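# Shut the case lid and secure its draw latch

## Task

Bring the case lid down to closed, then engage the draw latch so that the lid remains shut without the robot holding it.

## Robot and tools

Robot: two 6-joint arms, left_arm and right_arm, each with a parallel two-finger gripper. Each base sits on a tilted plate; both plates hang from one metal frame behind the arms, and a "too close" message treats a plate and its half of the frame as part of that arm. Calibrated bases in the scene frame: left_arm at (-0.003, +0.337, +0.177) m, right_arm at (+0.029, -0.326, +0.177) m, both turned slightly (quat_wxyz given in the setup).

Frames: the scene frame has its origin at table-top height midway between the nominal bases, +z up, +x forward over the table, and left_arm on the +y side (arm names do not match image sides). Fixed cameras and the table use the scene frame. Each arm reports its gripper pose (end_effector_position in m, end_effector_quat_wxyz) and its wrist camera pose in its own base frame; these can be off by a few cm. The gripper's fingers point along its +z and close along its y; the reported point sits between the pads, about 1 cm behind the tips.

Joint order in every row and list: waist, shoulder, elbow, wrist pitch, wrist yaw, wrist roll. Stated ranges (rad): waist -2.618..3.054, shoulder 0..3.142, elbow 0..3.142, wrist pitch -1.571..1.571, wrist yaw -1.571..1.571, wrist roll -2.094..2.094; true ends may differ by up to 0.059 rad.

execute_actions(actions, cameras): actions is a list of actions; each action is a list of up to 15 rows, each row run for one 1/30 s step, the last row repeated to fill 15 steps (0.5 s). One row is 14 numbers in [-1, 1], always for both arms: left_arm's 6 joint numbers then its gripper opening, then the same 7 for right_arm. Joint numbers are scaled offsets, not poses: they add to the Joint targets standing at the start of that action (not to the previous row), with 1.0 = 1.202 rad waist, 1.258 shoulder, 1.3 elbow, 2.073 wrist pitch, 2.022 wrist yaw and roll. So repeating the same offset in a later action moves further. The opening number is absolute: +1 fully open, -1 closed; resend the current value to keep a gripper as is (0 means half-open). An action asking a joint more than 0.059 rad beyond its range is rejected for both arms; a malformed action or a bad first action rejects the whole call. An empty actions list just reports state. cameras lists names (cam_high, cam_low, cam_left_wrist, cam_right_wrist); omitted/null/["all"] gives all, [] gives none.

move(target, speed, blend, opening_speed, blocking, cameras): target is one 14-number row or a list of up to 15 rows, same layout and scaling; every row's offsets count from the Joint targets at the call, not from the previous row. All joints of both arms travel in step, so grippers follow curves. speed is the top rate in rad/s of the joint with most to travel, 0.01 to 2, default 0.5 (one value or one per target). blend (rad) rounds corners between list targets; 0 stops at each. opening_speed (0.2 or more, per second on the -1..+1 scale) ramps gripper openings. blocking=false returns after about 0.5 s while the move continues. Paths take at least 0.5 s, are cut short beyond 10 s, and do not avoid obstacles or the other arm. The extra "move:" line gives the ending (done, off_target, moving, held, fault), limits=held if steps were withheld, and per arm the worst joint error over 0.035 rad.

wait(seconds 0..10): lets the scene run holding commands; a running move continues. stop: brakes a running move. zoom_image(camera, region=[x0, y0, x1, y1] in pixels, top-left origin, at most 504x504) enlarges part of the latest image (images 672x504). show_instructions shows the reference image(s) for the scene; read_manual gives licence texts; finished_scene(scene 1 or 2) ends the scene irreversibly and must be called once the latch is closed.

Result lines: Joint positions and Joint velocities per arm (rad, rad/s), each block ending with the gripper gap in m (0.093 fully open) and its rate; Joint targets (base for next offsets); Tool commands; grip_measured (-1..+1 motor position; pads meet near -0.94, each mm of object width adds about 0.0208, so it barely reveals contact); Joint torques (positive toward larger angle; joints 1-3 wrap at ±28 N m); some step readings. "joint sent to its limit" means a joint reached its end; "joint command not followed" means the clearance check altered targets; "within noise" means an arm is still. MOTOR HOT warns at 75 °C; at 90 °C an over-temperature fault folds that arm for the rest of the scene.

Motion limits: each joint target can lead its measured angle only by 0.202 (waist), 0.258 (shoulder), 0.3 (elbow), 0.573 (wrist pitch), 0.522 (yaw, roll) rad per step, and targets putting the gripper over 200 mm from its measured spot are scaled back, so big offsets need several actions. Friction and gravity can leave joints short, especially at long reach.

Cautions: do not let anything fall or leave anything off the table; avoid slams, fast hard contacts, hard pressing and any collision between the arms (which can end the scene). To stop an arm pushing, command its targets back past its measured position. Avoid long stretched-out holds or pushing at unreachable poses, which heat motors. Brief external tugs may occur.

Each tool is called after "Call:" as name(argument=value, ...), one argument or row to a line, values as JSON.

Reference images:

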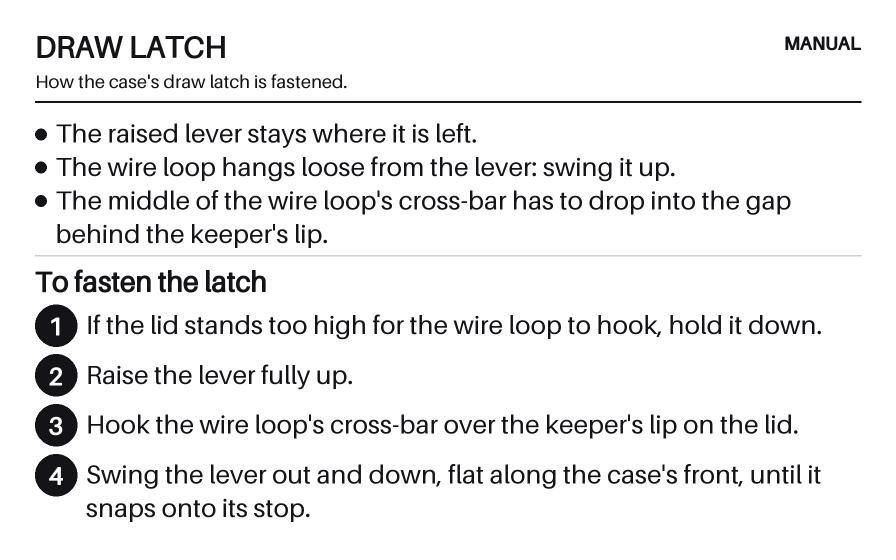

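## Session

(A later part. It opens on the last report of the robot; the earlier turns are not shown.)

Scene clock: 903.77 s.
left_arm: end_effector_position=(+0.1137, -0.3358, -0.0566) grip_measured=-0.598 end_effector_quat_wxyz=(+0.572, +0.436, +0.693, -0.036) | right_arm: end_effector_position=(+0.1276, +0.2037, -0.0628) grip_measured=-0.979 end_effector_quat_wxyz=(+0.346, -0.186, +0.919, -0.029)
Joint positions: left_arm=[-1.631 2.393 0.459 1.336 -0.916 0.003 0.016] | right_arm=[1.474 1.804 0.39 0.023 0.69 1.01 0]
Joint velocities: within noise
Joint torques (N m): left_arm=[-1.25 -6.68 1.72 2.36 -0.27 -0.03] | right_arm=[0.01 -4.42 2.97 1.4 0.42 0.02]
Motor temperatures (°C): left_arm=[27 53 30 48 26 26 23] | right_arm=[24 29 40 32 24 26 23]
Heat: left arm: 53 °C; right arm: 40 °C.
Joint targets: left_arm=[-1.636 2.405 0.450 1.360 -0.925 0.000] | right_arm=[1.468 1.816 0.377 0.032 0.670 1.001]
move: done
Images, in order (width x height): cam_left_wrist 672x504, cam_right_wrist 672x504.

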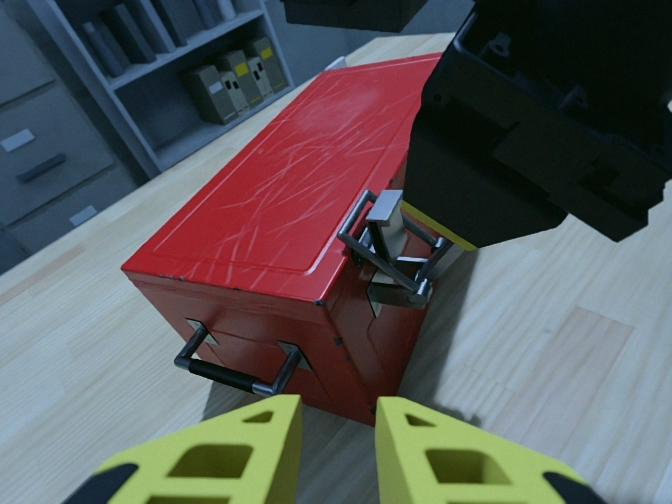

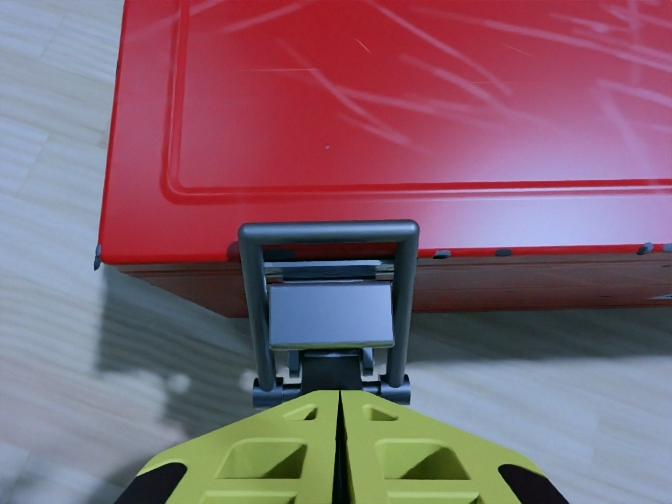

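Call:
move(
  target=[
    [0,0,0,0,0,0,-0.6,0.072,0.041,-0.015,0.005,0.013,0.049,-1],
    [0,0,0,0,0,0,-0.6,0.124,0.104,-0.027,0.026,0.016,0.089,-1],
  ],
  speed=0.15,
  blend=0.01,
  cameras=["cam_right_wrist","cam_left_wrist"],
)

Call:
zoom_image(
  camera="cam_left_wrist",
  region=[320, 150, 520, 310],
)

Scene clock: 907.90 s.
left_arm: end_effector_position=(+0.1137, -0.3358, -0.0566) grip_measured=-0.598 end_effector_quat_wxyz=(+0.572, +0.436, +0.693, -0.036) | right_arm: end_effector_position=(+0.1004, +0.1895, -0.0882) grip_measured=-0.979 end_effector_quat_wxyz=(+0.341, -0.194, +0.919, -0.029)
Joint positions: left_arm=[-1.631 2.393 0.459 1.336 -0.916 0.003 0.016] | right_arm=[1.611 1.935 0.354 0.078 0.696 1.171 0]
Joint velocities: within noise
Joint torques (N m): left_arm=[-1.25 -6.71 1.69 2.35 -0.26 -0.05] | right_arm=[0.79 -4.64 2.14 1.13 0.75 0.12]
Motor temperatures (°C): left_arm=[27 52 30 48 26 26 23] | right_arm=[24 29 40 32 24 26 23]
Heat: left arm: 52 °C; right arm: 40 °C.
Joint targets: left_arm=[-1.636 2.405 0.450 1.360 -0.925 0.000] | right_arm=[1.617 1.947 0.342 0.086 0.702 1.181]
move: done
Images, in order (width x height): cam_left_wrist 672x504, cam_right_wrist 672x504.

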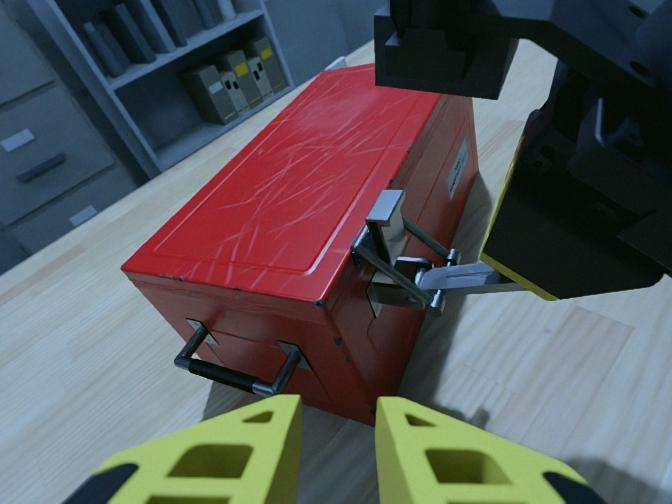

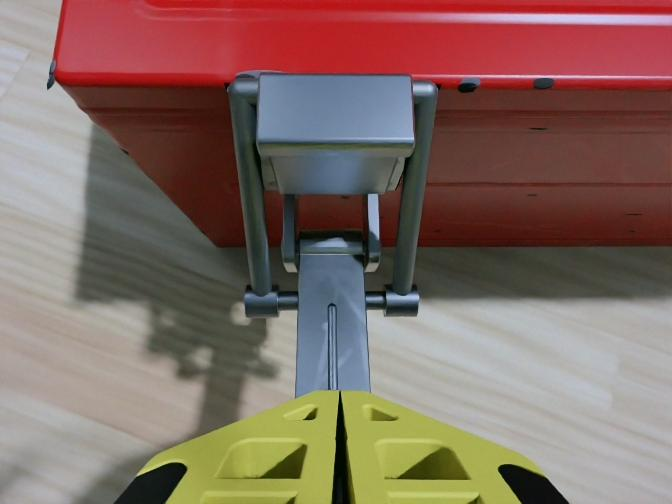

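Scaled by 2.520 from the camera's 672x504 image, which has a finer 960x720 frame.

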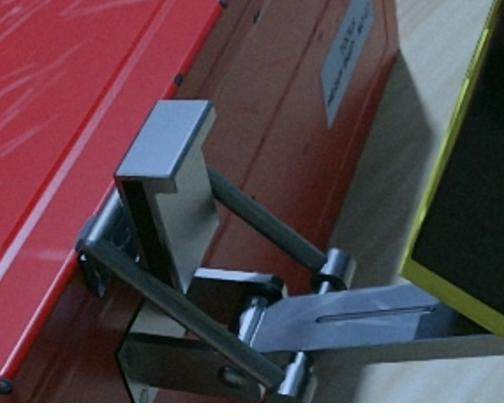

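Call:
move(
  target=[
    [0,0,0,0,0,0,-0.6,0.032,0.118,-0.005,0.057,0,0.019,-1],
    [0,0,0,0,0,0,-0.6,0.004,0.241,0.002,0.147,0,0,-1],
  ],
  speed=0.15,
  blend=0.01,
  cameras=["cam_right_wrist","cam_left_wrist"],
)

Call:
zoom_image(
  camera="cam_left_wrist",
  region=[320, 150, 520, 350],
)

Scene clock: 923.77 s.
left_arm: end_effector_position=(+0.1137, -0.3358, -0.0566) grip_measured=-0.598 end_effector_quat_wxyz=(+0.572, +0.436, +0.693, -0.036) | right_arm: end_effector_position=(+0.0997, +0.1796, -0.1303) grip_measured=-0.979 end_effector_quat_wxyz=(+0.350, -0.198, +0.915, -0.034)
Joint positions: left_arm=[-1.631 2.393 0.459 1.336 -0.916 0.003 0.016] | right_arm=[1.633 2.231 0.347 0.361 0.717 1.189 0]
Joint velocities: within noise
Joint torques (N m): left_arm=[-1.21 -6.69 1.66 2.35 -0.26 -0.04] | right_arm=[-0.51 -4.88 1.16 1.36 0.54 0.04]
Motor temperatures (°C): left_arm=[27 52 30 48 26 26 23] | right_arm=[24 29 39 31 24 26 23]
Heat: left arm: 52 °C; right arm: 39 °C.
Joint targets: left_arm=[-1.636 2.405 0.450 1.360 -0.925 0.000] | right_arm=[1.622 2.250 0.344 0.391 0.702 1.181]
move: done
Images, in order (width x height): cam_left_wrist 672x504, cam_right_wrist 672x504.

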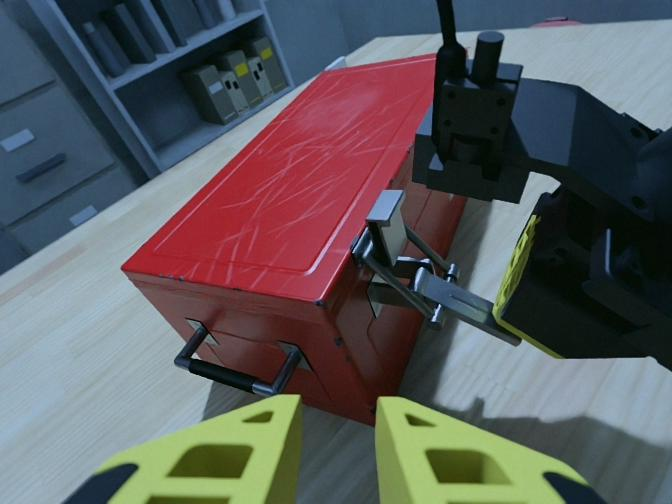

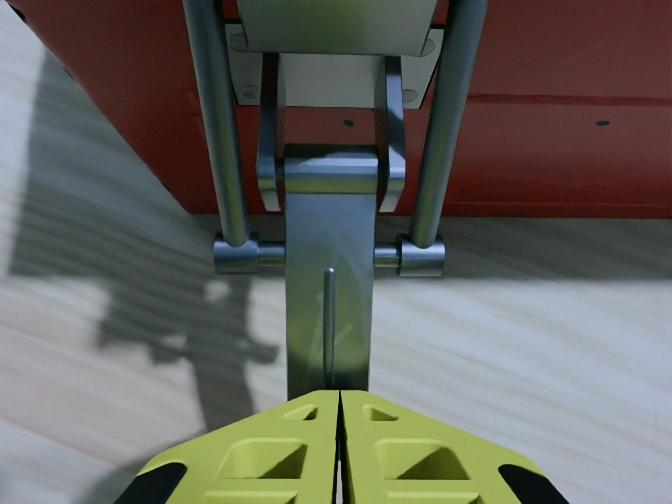

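Scaled by 2.520 from the camera's 672x504 image, which has a finer 960x720 frame.

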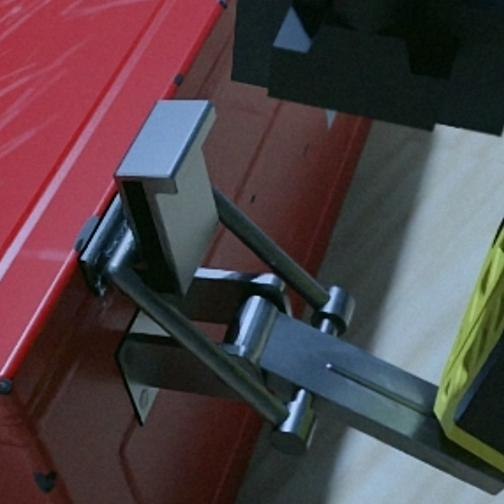

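Call:
move(
  target=[
    [0,0,0,0,0,0,-0.6,-0.064,0.107,0.016,0.086,-0.006,-0.045,-1],
  ],
  speed=0.12,
  cameras=["cam_right_wrist","cam_left_wrist"],
)

Call:
zoom_image(
  camera="cam_left_wrist",
  region=[320, 150, 520, 350],
)

Scene clock: 928.47 s.
left_arm: end_effector_position=(+0.1137, -0.3358, -0.0566) grip_measured=-0.598 end_effector_quat_wxyz=(+0.572, +0.436, +0.693, -0.036) | right_arm: end_effector_position=(+0.1130, +0.1807, -0.1472) grip_measured=-0.979 end_effector_quat_wxyz=(+0.354, -0.191, +0.915, -0.026)
Joint positions: left_arm=[-1.631 2.393 0.459 1.336 -0.916 0.003 0.016] | right_arm=[1.558 2.362 0.347 0.571 0.717 1.1 0]
Joint velocities: within noise
Joint torques (N m): left_arm=[-1.26 -6.68 1.69 2.36 -0.26 -0.04] | right_arm=[-0.64 -4.9 2.11 1.16 0.38 -0.01]
Motor temperatures (°C): left_arm=[27 52 30 48 26 26 23] | right_arm=[24 29 39 31 24 26 23]
Heat: left arm: 52 °C; right arm: 39 °C.
Joint targets: left_arm=[-1.636 2.405 0.450 1.360 -0.925 0.000] | right_arm=[1.544 2.385 0.365 0.569 0.690 1.090]
move: done
Images, in order (width x height): cam_left_wrist 672x504, cam_right_wrist 672x504.

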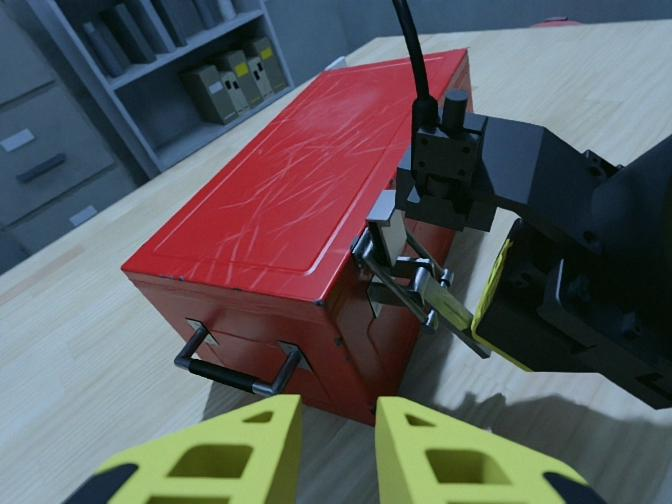

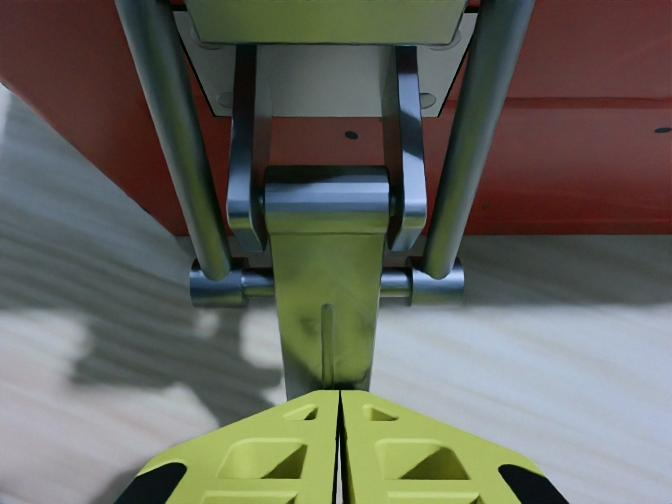

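Scaled by 2.520 from the camera's 672x504 image, which has a finer 960x720 frame.

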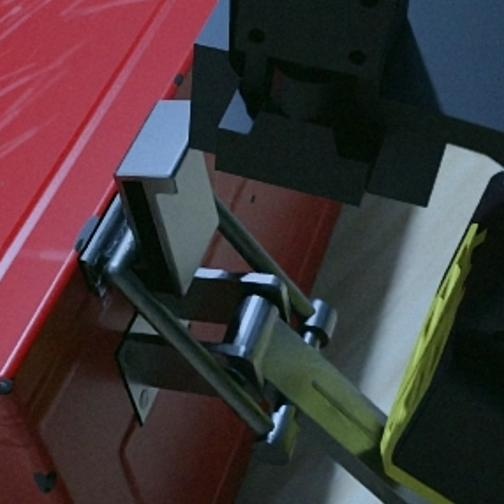

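Call:
move(
  target=[0,0,0,0,0,0,-0.6,0,-0.01,0,-0.01,0,-0.776,-1],
  speed=0.8,
  cameras=["cam_right_wrist","cam_left_wrist"],
)

Scene clock: 942.67 s.
left_arm: end_effector_position=(+0.1137, -0.3358, -0.0566) grip_measured=-0.598 end_effector_quat_wxyz=(+0.572, +0.436, +0.693, -0.036) | right_arm: end_effector_position=(+0.1143, +0.1762, -0.1469) grip_measured=-0.979 end_effector_quat_wxyz=(-0.226, +0.782, -0.511, +0.277)
Joint positions: left_arm=[-1.631 2.393 0.459 1.336 -0.916 0.003 0.016] | right_arm=[1.555 2.362 0.347 0.551 0.724 -0.468 0]
Joint velocities: within noise
Joint torques (N m): left_arm=[-1.25 -6.76 1.73 2.36 -0.27 -0.03] | right_arm=[-0.36 -6.17 2.11 1.16 0.25 0.05]
Motor temperatures (°C): left_arm=[27 52 30 48 26 26 23] | right_arm=[24 29 38 31 24 26 23]
Heat: left arm: 52 °C; right arm: 38 °C.
Joint targets: left_arm=[-1.636 2.405 0.450 1.360 -0.925 0.000] | right_arm=[1.545 2.372 0.365 0.548 0.690 -0.479]
move: done
Images, in order (width x height): cam_left_wrist 672x504, cam_right_wrist 672x504.

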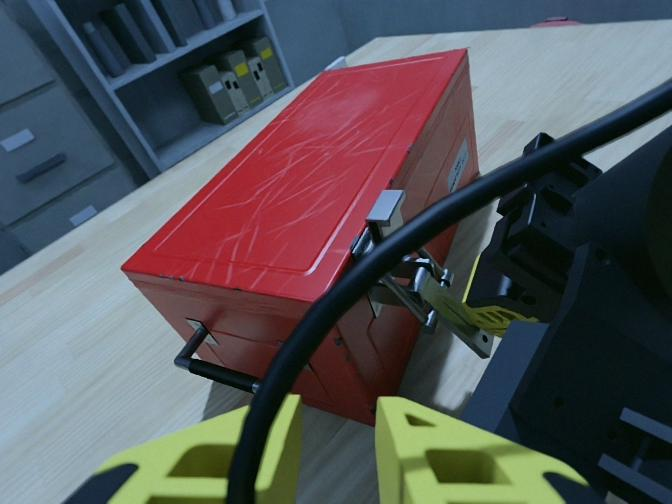

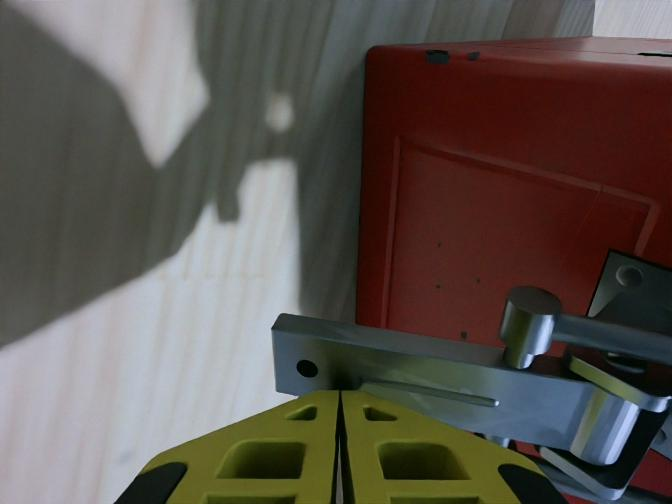

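Call:
move(
  target=[0,0,0,0,0,0,-0.6,-0.079,0.074,0.015,0.073,-0.01,-0.06,-1],
  speed=0.12,
  cameras=["cam_right_wrist","cam_left_wrist"],
)

Call:
zoom_image(
  camera="cam_left_wrist",
  region=[320, 150, 520, 370],
)

Scene clock: 947.87 s.
left_arm: end_effector_position=(+0.1137, -0.3358, -0.0566) grip_measured=-0.598 end_effector_quat_wxyz=(+0.572, +0.436, +0.693, -0.036) | right_arm: end_effector_position=(+0.1283, +0.1822, -0.1628) grip_measured=-0.979 end_effector_quat_wxyz=(-0.220, +0.785, -0.515, +0.267)
Joint positions: left_arm=[-1.631 2.393 0.459 1.336 -0.916 0.003 0.016] | right_arm=[1.456 2.452 0.376 0.691 0.685 -0.591 0]
Joint velocities: within noise
Joint torques (N m): left_arm=[-1.26 -6.74 1.69 2.36 -0.27 -0.03] | right_arm=[0.1 -6.34 1.1 1.45 0.41 0.05]
Motor temperatures (°C): left_arm=[27 52 30 48 26 26 23] | right_arm=[24 29 38 31 24 26 23]
Heat: left arm: 52 °C; right arm: 38 °C.
Joint targets: left_arm=[-1.636 2.405 0.450 1.360 -0.925 0.000] | right_arm=[1.450 2.465 0.385 0.700 0.670 -0.601]
move: done
Images, in order (width x height): cam_left_wrist 672x504, cam_right_wrist 672x504.

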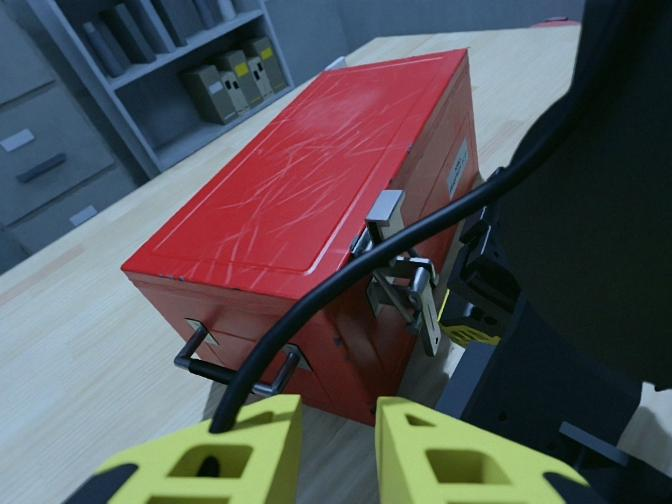

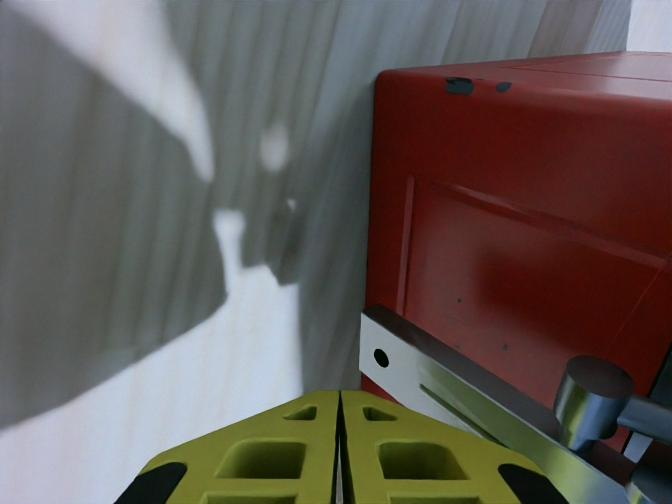

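Scaled by 2.291 from the camera's 672x504 image, which has a finer 960x720 frame.

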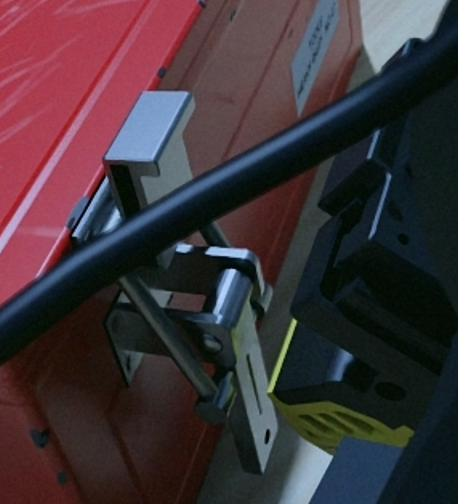

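Call:
move(
  target=[
    [0,0,0,0,0,0,-0.6,-0.054,0.016,0.012,0.024,-0.007,-0.04,-1],
  ],
  speed=0.12,
  cameras=["cam_right_wrist","cam_left_wrist"],
)

Call:
zoom_image(
  camera="cam_left_wrist",
  region=[320, 150, 520, 370],
)

Scene clock: 952.37 s.
left_arm: end_effector_position=(+0.1137, -0.3358, -0.0566) grip_measured=-0.598 end_effector_quat_wxyz=(+0.572, +0.436, +0.693, -0.036) | right_arm: end_effector_position=(+0.1367, +0.1820, -0.1678) grip_measured=-0.979 end_effector_quat_wxyz=(-0.209, +0.791, -0.510, +0.265)
Joint positions: left_arm=[-1.631 2.393 0.459 1.336 -0.916 0.003 0.016] | right_arm=[1.397 2.472 0.387 0.728 0.659 -0.673 0]
Joint velocities: within noise
Joint torques (N m): left_arm=[-1.21 -6.67 1.72 2.35 -0.26 -0.04] | right_arm=[-0.31 -6.43 1.46 1.65 0.5 0.03]
Motor temperatures (°C): left_arm=[27 51 30 48 26 26 23] | right_arm=[24 29 38 31 24 26 23]
Heat: left arm: 51 °C; right arm: 38 °C.
Joint targets: left_arm=[-1.636 2.405 0.450 1.360 -0.925 0.000] | right_arm=[1.385 2.486 0.400 0.749 0.655 -0.682]
move: done
Images, in order (width x height): cam_left_wrist 672x504, cam_right_wrist 672x504.

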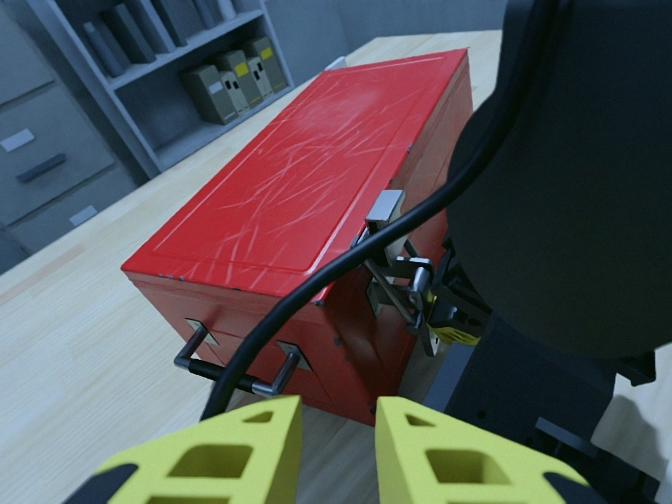

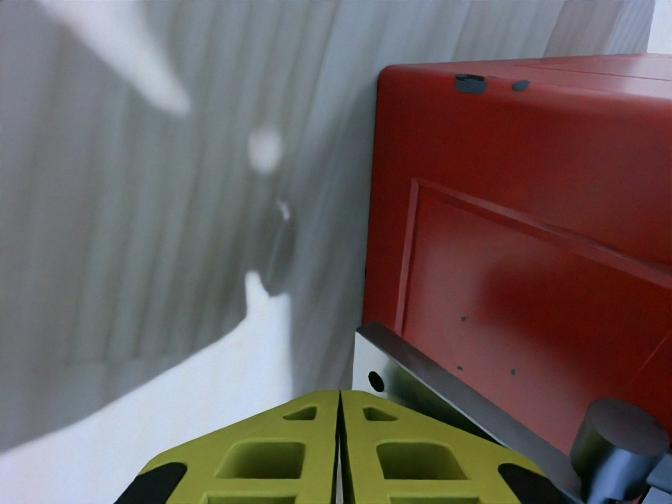

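Scaled by 2.291 from the camera's 672x504 image, which has a finer 960x720 frame.

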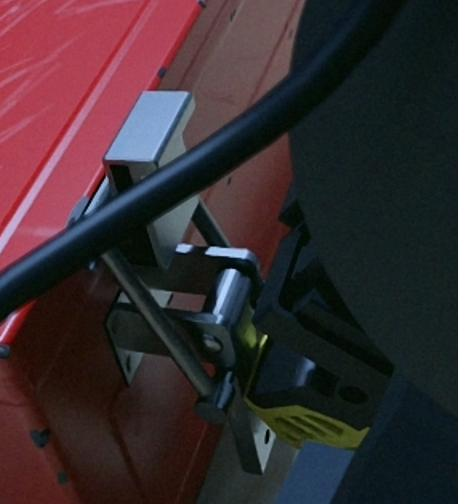

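Call:
move(
  target=[0,0,0,0,0,0,-0.6,-0.06,0.014,0.012,0.02,-0.007,-0.04,-1],
  speed=0.1,
  cameras=["cam_right_wrist","cam_left_wrist"],
)

Call:
zoom_image(
  camera="cam_left_wrist",
  region=[320, 150, 520, 370],
)

Scene clock: 956.53 s.
left_arm: end_effector_position=(+0.1137, -0.3358, -0.0566) grip_measured=-0.598 end_effector_quat_wxyz=(+0.572, +0.436, +0.693, -0.036) | right_arm: end_effector_position=(+0.1443, +0.1809, -0.1736) grip_measured=-0.979 end_effector_quat_wxyz=(-0.195, +0.799, -0.507, +0.257)
Joint positions: left_arm=[-1.631 2.393 0.459 1.336 -0.916 0.003 0.016] | right_arm=[1.333 2.489 0.395 0.763 0.617 -0.755 0]
Joint velocities: within noise
Joint torques (N m): left_arm=[-1.21 -6.72 1.7 2.35 -0.26 -0.05] | right_arm=[-0.8 -6.52 1.95 1.79 0.76 0.05]
Motor temperatures (°C): left_arm=[27 51 30 48 26 26 23] | right_arm=[24 29 38 31 24 26 23]
Heat: left arm: 51 °C; right arm: 38 °C.
Joint targets: left_arm=[-1.636 2.405 0.450 1.360 -0.925 0.000] | right_arm=[1.313 2.503 0.416 0.791 0.641 -0.762]
move: done
Images, in order (width x height): cam_left_wrist 672x504, cam_right_wrist 672x504.

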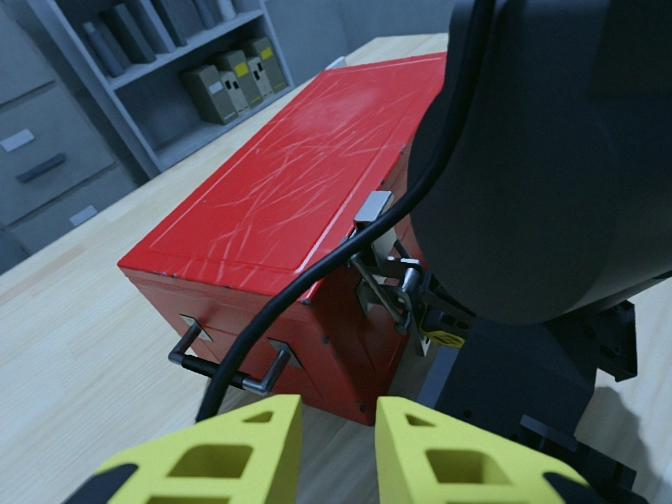

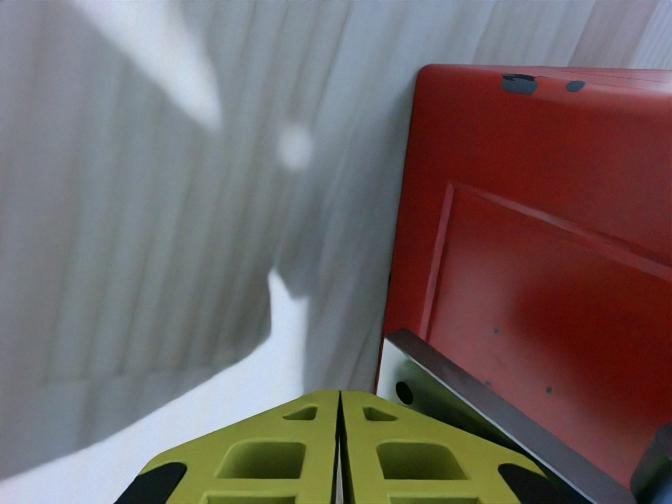

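Scaled by 2.291 from the camera's 672x504 image, which has a finer 960x720 frame.

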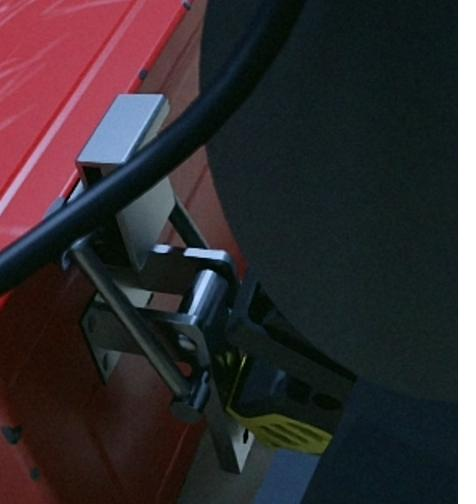

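Call:
move(
  target=[
    [0,0,0,0,0,0,-0.6,0.12,-0.06,0.0,-0.06,0.02,0.06,-1],
    [0,0,0,0,0,0,-0.6,0.2,-0.25,0.03,-0.25,0.02,0.1,-1],
  ],
  speed=[0.2,0.5],
  cameras=["cam_right_wrist","cam_left_wrist","cam_low"],
)

Call:
zoom_image(
  camera="cam_left_wrist",
  region=[320, 150, 520, 370],
)

Scene clock: 961.40 s.
left_arm: end_effector_position=(+0.1137, -0.3358, -0.0566) grip_measured=-0.598 end_effector_quat_wxyz=(+0.572, +0.436, +0.693, -0.036) | right_arm: end_effector_position=(+0.1092, +0.2051, -0.1313) grip_measured=-0.979 end_effector_quat_wxyz=(-0.193, +0.815, -0.475, +0.269)
Joint positions: left_arm=[-1.631 2.393 0.459 1.336 -0.916 0.003 0.016] | right_arm=[1.548 2.207 0.443 0.285 0.67 -0.569 0]
Joint velocities: within noise
Joint torques (N m): left_arm=[-1.25 -6.74 1.68 2.35 -0.26 -0.03] | right_arm=[0.83 -9.37 3.06 1.01 0.72 0.2]
Motor temperatures (°C): left_arm=[27 51 30 48 26 26 23] | right_arm=[24 30 38 32 24 26 23]
Heat: left arm: 51 °C; right arm: 38 °C.
Joint targets: left_arm=[-1.636 2.405 0.450 1.360 -0.925 0.000] | right_arm=[1.553 2.188 0.455 0.273 0.682 -0.560]
move: done
Images, in order (width x height): cam_low 672x504, cam_left_wrist 672x504, cam_right_wrist 672x504.

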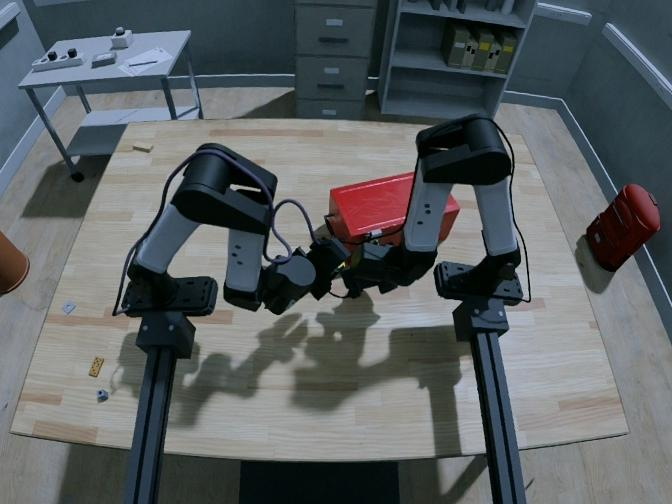

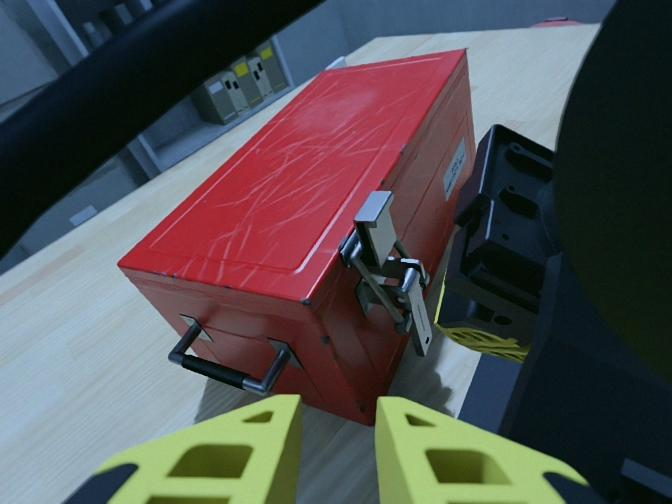

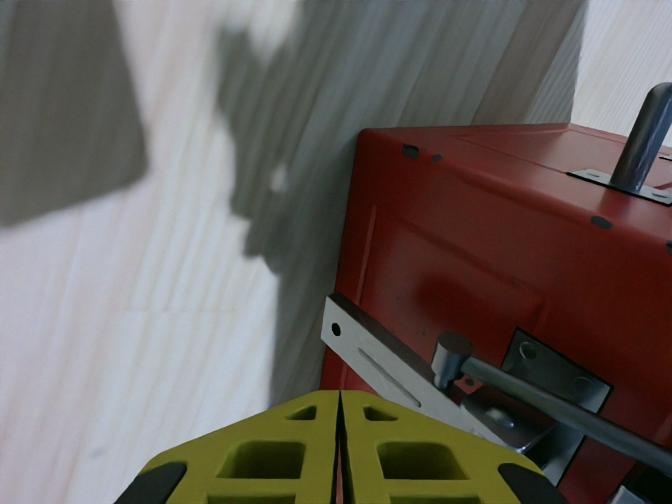

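Scaled by 2.291 from the camera's 672x504 image, which has a finer 960x720 frame.

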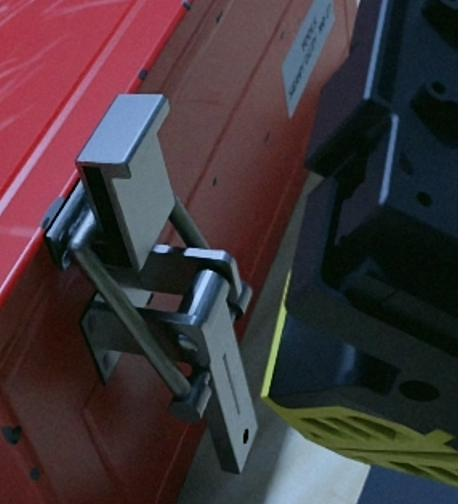

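Call:
move(
  target=[
    [0,0,0,0,0,0,-0.6,0.056,-0.348,-0.004,-0.211,0,0.03,-1],
    [0,0,0,0,0,0,-0.6,-0.377,-0.547,-0.027,-0.325,-0.164,0.277,-1],
  ],
  speed=0.6,
  blend=0.05,
  cameras=["cam_right_wrist","cam_left_wrist","cam_low"],
)

Call:
zoom_image(
  camera="cam_left_wrist",
  region=[320, 150, 520, 370],
)

Call:
zoom_image(
  camera="cam_right_wrist",
  region=[150, 150, 450, 400],
)

Scene clock: 973.37 s.
left_arm: end_effector_position=(+0.1137, -0.3359, -0.0565) grip_measured=-0.598 end_effector_quat_wxyz=(+0.572, +0.436, +0.693, -0.037) | right_arm: end_effector_position=(+0.1085, +0.2095, -0.1249) grip_measured=-0.979 end_effector_quat_wxyz=(-0.199, +0.814, -0.477, +0.266)
Joint positions: left_arm=[-1.631 2.393 0.459 1.336 -0.916 0.003 0.016] | right_arm=[1.552 2.171 0.443 0.261 0.67 -0.566 0]
Joint velocities: within noise
Joint torques (N m): left_arm=[-1.26 -6.69 1.63 2.36 -0.26 -0.03] | right_arm=[0.4 -6.57 2.28 1.14 0.58 0.11]
Motor temperatures (°C): left_arm=[27 51 30 48 26 26 23] | right_arm=[24 31 38 31 24 26 23]
Heat: left arm: 51 °C; right arm: 38 °C.
Joint targets: left_arm=[-1.636 2.405 0.450 1.360 -0.925 0.000] | right_arm=[1.552 2.179 0.443 0.257 0.670 -0.566]
move: held (right_arm; a check stopped the path); path passed 0 of 2 targets; limits=held; right_arm: the shoulder is farthest, 0.671 rad from its target
joint command not followed: on one or more control steps a check withheld the commanded joint targets of the right arm, and it was not sent them on those steps.
cause: the commanded joint targets, or the way to them, would bring a part of the robot too close to another arm (this arm's wrist (the part past the wrist pitch) and the left arm's wrist camera).
Images, in order (width x height): cam_low 672x504, cam_left_wrist 672x504, cam_right_wrist 672x504.

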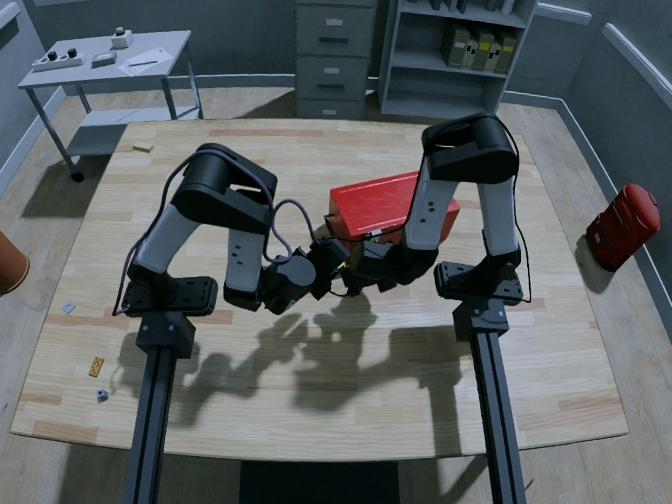

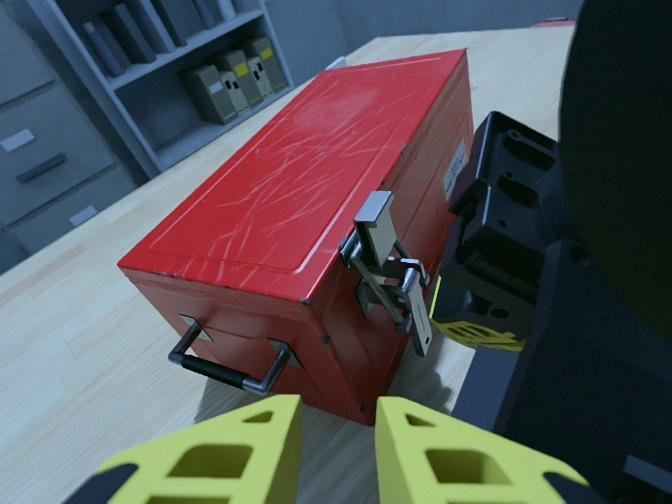

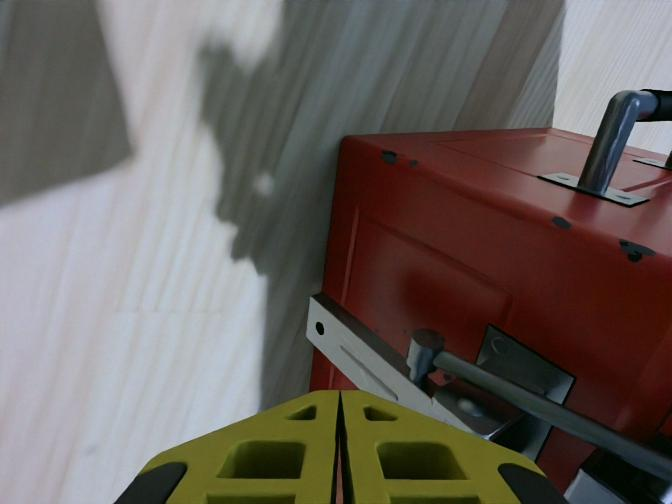

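Scaled by 2.291 from the camera's 672x504 image, which has a finer 960x720 frame.

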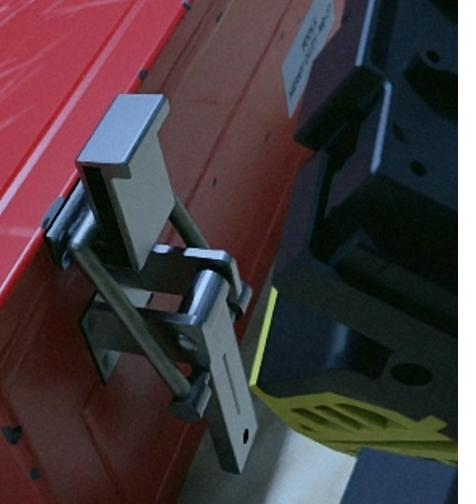

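Scaled by 1.680 from the camera's 672x504 image, which has a finer 960x720 frame.

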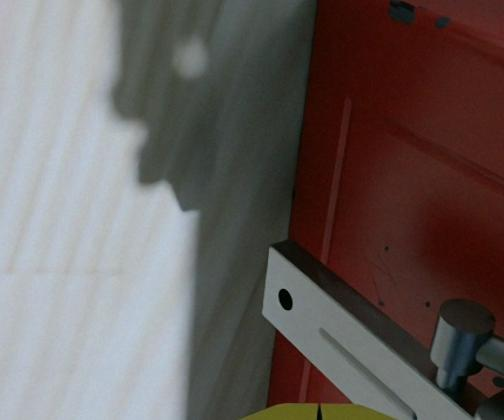

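Call:
move(
  target=[-0.0,-0.079,-0.154,0.046,0,0,-0.6,0,0,0,0,0,0,-1],
  speed=0.5,
  cameras=[],
)

Call:
move(
  target=[
    [0,0,0,0,0,0,-0.6,0.04,-0.34,0.005,-0.2,0,0.03,-1],
    [0,0,0,0,0,0,-0.6,-0.377,-0.547,-0.027,-0.325,-0.164,0.277,-1],
  ],
  speed=0.6,
  blend=0.05,
  cameras=["cam_right_wrist","cam_left_wrist","cam_low"],
)

Scene clock: 980.47 s.
left_arm: end_effector_position=(+0.1171, -0.2834, -0.0469) grip_measured=-0.598 end_effector_quat_wxyz=(+0.562, +0.451, +0.693, -0.016) | right_arm: end_effector_position=(+0.1085, +0.2095, -0.1249) grip_measured=-0.979 end_effector_quat_wxyz=(-0.199, +0.814, -0.477, +0.266)
Joint positions: left_arm=[-1.631 2.34 0.257 1.43 -0.919 0.003 0.016] | right_arm=[1.552 2.171 0.443 0.261 0.67 -0.566 0]
Joint velocities: within noise
Joint torques (N m): left_arm=[-1.22 -9.61 0.81 2.35 -0.24 -0.03] | right_arm=[0.4 -6.58 2.29 1.14 0.58 0.11]
Motor temperatures (°C): left_arm=[27 51 30 48 26 26 23] | right_arm=[24 30 38 31 24 26 23]
Heat: left arm: 51 °C; right arm: 38 °C.
Joint targets: left_arm=[-1.636 2.306 0.250 1.456 -0.925 0.000] | right_arm=[1.552 2.179 0.443 0.257 0.670 -0.566]
move: done
No camera images: "cameras" was empty.

Scene clock: 982.83 s.
left_arm: end_effector_position=(+0.1171, -0.2834, -0.0468) grip_measured=-0.598 end_effector_quat_wxyz=(+0.562, +0.451, +0.693, -0.016) | right_arm: end_effector_position=(+0.1375, +0.1437, -0.0423) grip_measured=-0.979 end_effector_quat_wxyz=(+0.127, -0.516, +0.837, -0.128)
Joint positions: left_arm=[-1.631 2.34 0.257 1.43 -0.919 0.003 0.016] | right_arm=[1.104 1.504 0.423 -0.404 0.353 -0.015 0]
Joint velocities: within noise
Joint torques (N m): left_arm=[-1.21 -9.62 0.83 2.34 -0.25 -0.04] | right_arm=[0.21 -5.49 4.03 0.95 0.2 0.17]
Motor temperatures (°C): left_arm=[27 52 30 48 26 26 23] | right_arm=[24 30 38 31 24 26 23]
Heat: left arm: 52 °C; right arm: 38 °C.
Joint targets: left_arm=[-1.636 2.306 0.250 1.455 -0.925 0.000] | right_arm=[1.098 1.491 0.408 -0.417 0.338 -0.006]
move: done
Images, in order (width x height): cam_low 672x504, cam_left_wrist 672x504, cam_right_wrist 672x504.

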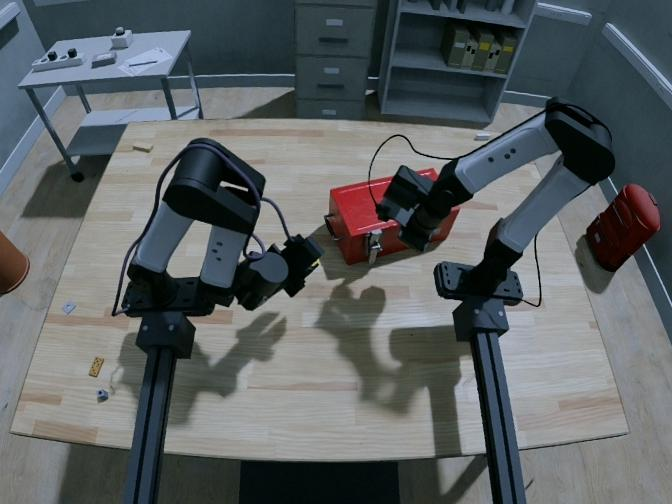

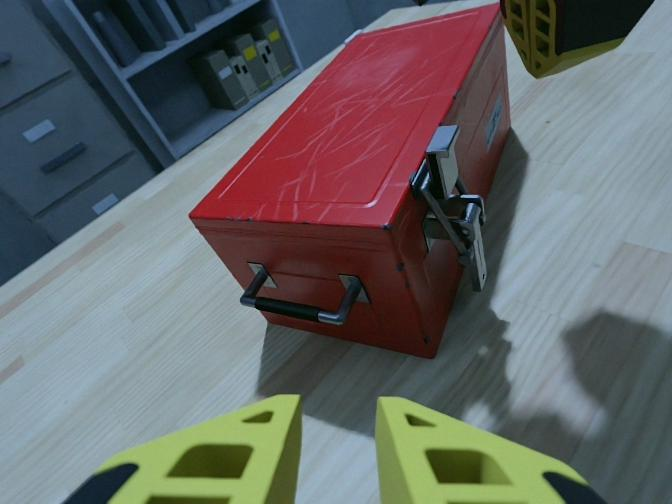

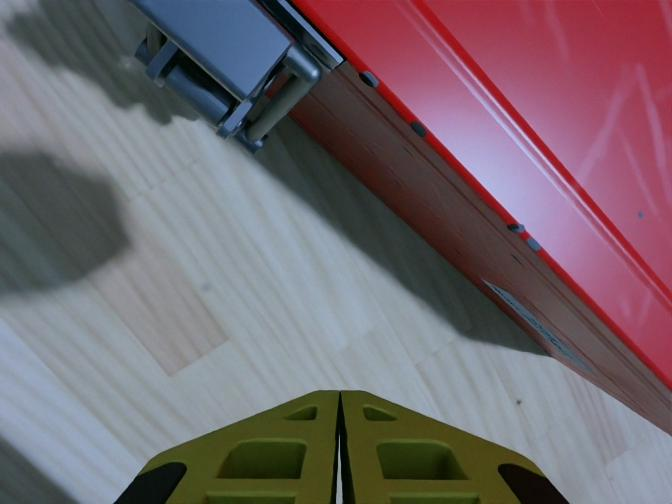

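Call:
move(
  target=[0.225,0.234,0.3,-0.025,0.256,0,-0.6,0,0,0,0,0,0,-1],
  speed=0.6,
  cameras=["cam_left_wrist"],
)

Call:
zoom_image(
  camera="cam_left_wrist",
  region=[150, 120, 450, 400],
)

Scene clock: 987.10 s.
left_arm: end_effector_position=(+0.1466, -0.3781, -0.1170) grip_measured=-0.598 end_effector_quat_wxyz=(+0.483, +0.464, +0.725, -0.160) | right_arm: end_effector_position=(+0.1372, +0.1434, -0.0425) grip_measured=-0.979 end_effector_quat_wxyz=(+0.126, -0.516, +0.838, -0.128)
Joint positions: left_arm=[-1.37 2.586 0.623 1.406 -0.416 0.003 0.016] | right_arm=[1.104 1.504 0.422 -0.405 0.352 -0.015 0]
Joint velocities: within noise
Joint torques (N m): left_arm=[-0.8 -7.84 4.1 2.26 0.05 -0.01] | right_arm=[0.21 -5.48 4.04 0.95 0.22 0.17]
Motor temperatures (°C): left_arm=[27 53 30 48 26 26 23] | right_arm=[24 30 38 31 24 26 23]
Heat: left arm: 53 °C; right arm: 38 °C.
Joint targets: left_arm=[-1.365 2.600 0.640 1.404 -0.408 0.000] | right_arm=[1.098 1.491 0.407 -0.417 0.338 -0.006]
move: done
Images, in order (width x height): cam_left_wrist 672x504.

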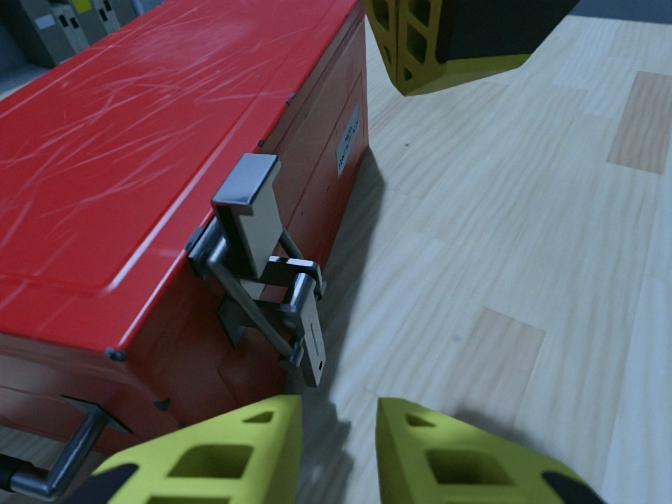

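Scaled by 1.680 from the camera's 672x504 image, which has a finer 960x720 frame.

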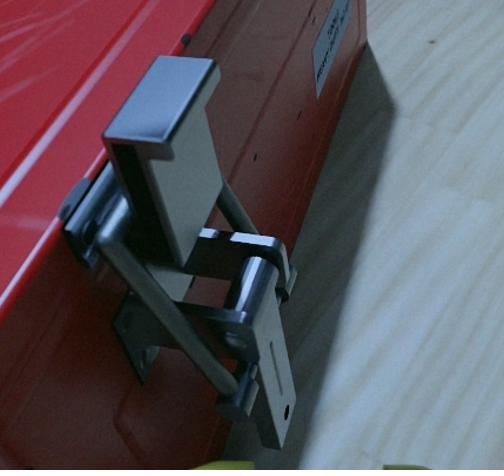

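Call:
move(
  target=[0.04,0.245,0.158,0.058,0.025,0,-0.6,0,0,0,0,0,0,-1],
  speed=0.4,
  cameras=["cam_left_wrist"],
)

Call:
zoom_image(
  camera="cam_left_wrist",
  region=[80, 20, 440, 400],
)

Scene clock: 991.23 s.
left_arm: end_effector_position=(+0.1578, -0.3794, -0.1914) grip_measured=-0.598 end_effector_quat_wxyz=(+0.470, +0.463, +0.734, -0.163) | right_arm: end_effector_position=(+0.1372, +0.1434, -0.0425) grip_measured=-0.979 end_effector_quat_wxyz=(+0.126, -0.516, +0.838, -0.128)
Joint positions: left_arm=[-1.324 2.896 0.828 1.496 -0.366 0.003 0.016] | right_arm=[1.104 1.504 0.422 -0.405 0.352 -0.014 0]
Joint velocities: within noise
Joint torques (N m): left_arm=[-0.73 -9.02 3.44 2.63 0.05 -0.02] | right_arm=[0.2 -5.49 4.04 0.95 0.21 0.17]
Motor temperatures (°C): left_arm=[27 53 30 48 26 26 23] | right_arm=[24 30 38 30 24 26 23]
Heat: left arm: 53 °C; right arm: 38 °C.
Joint targets: left_arm=[-1.317 2.908 0.845 1.524 -0.357 0.000] | right_arm=[1.098 1.491 0.407 -0.416 0.338 -0.006]
move: done
Images, in order (width x height): cam_left_wrist 672x504.

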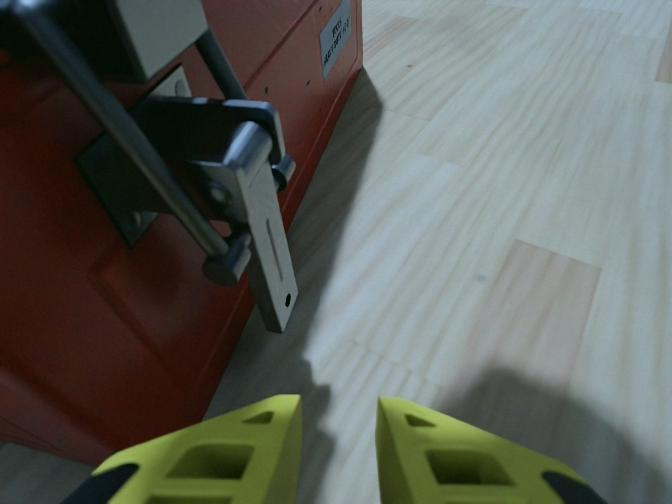

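Scaled by 1.326 from the camera's 672x504 image, which has a finer 960x720 frame.

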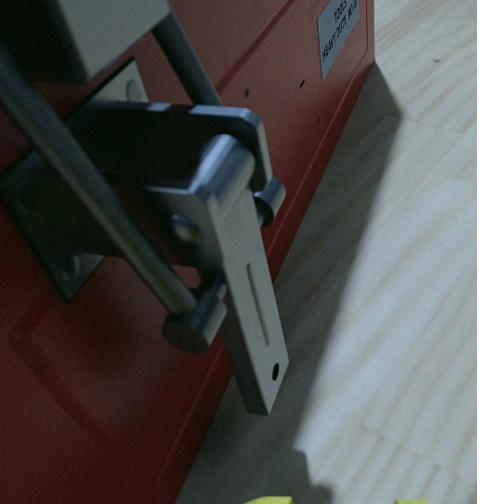

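Call:
finished_scene(
  scene=1,
)

The scene is finished: the task was done.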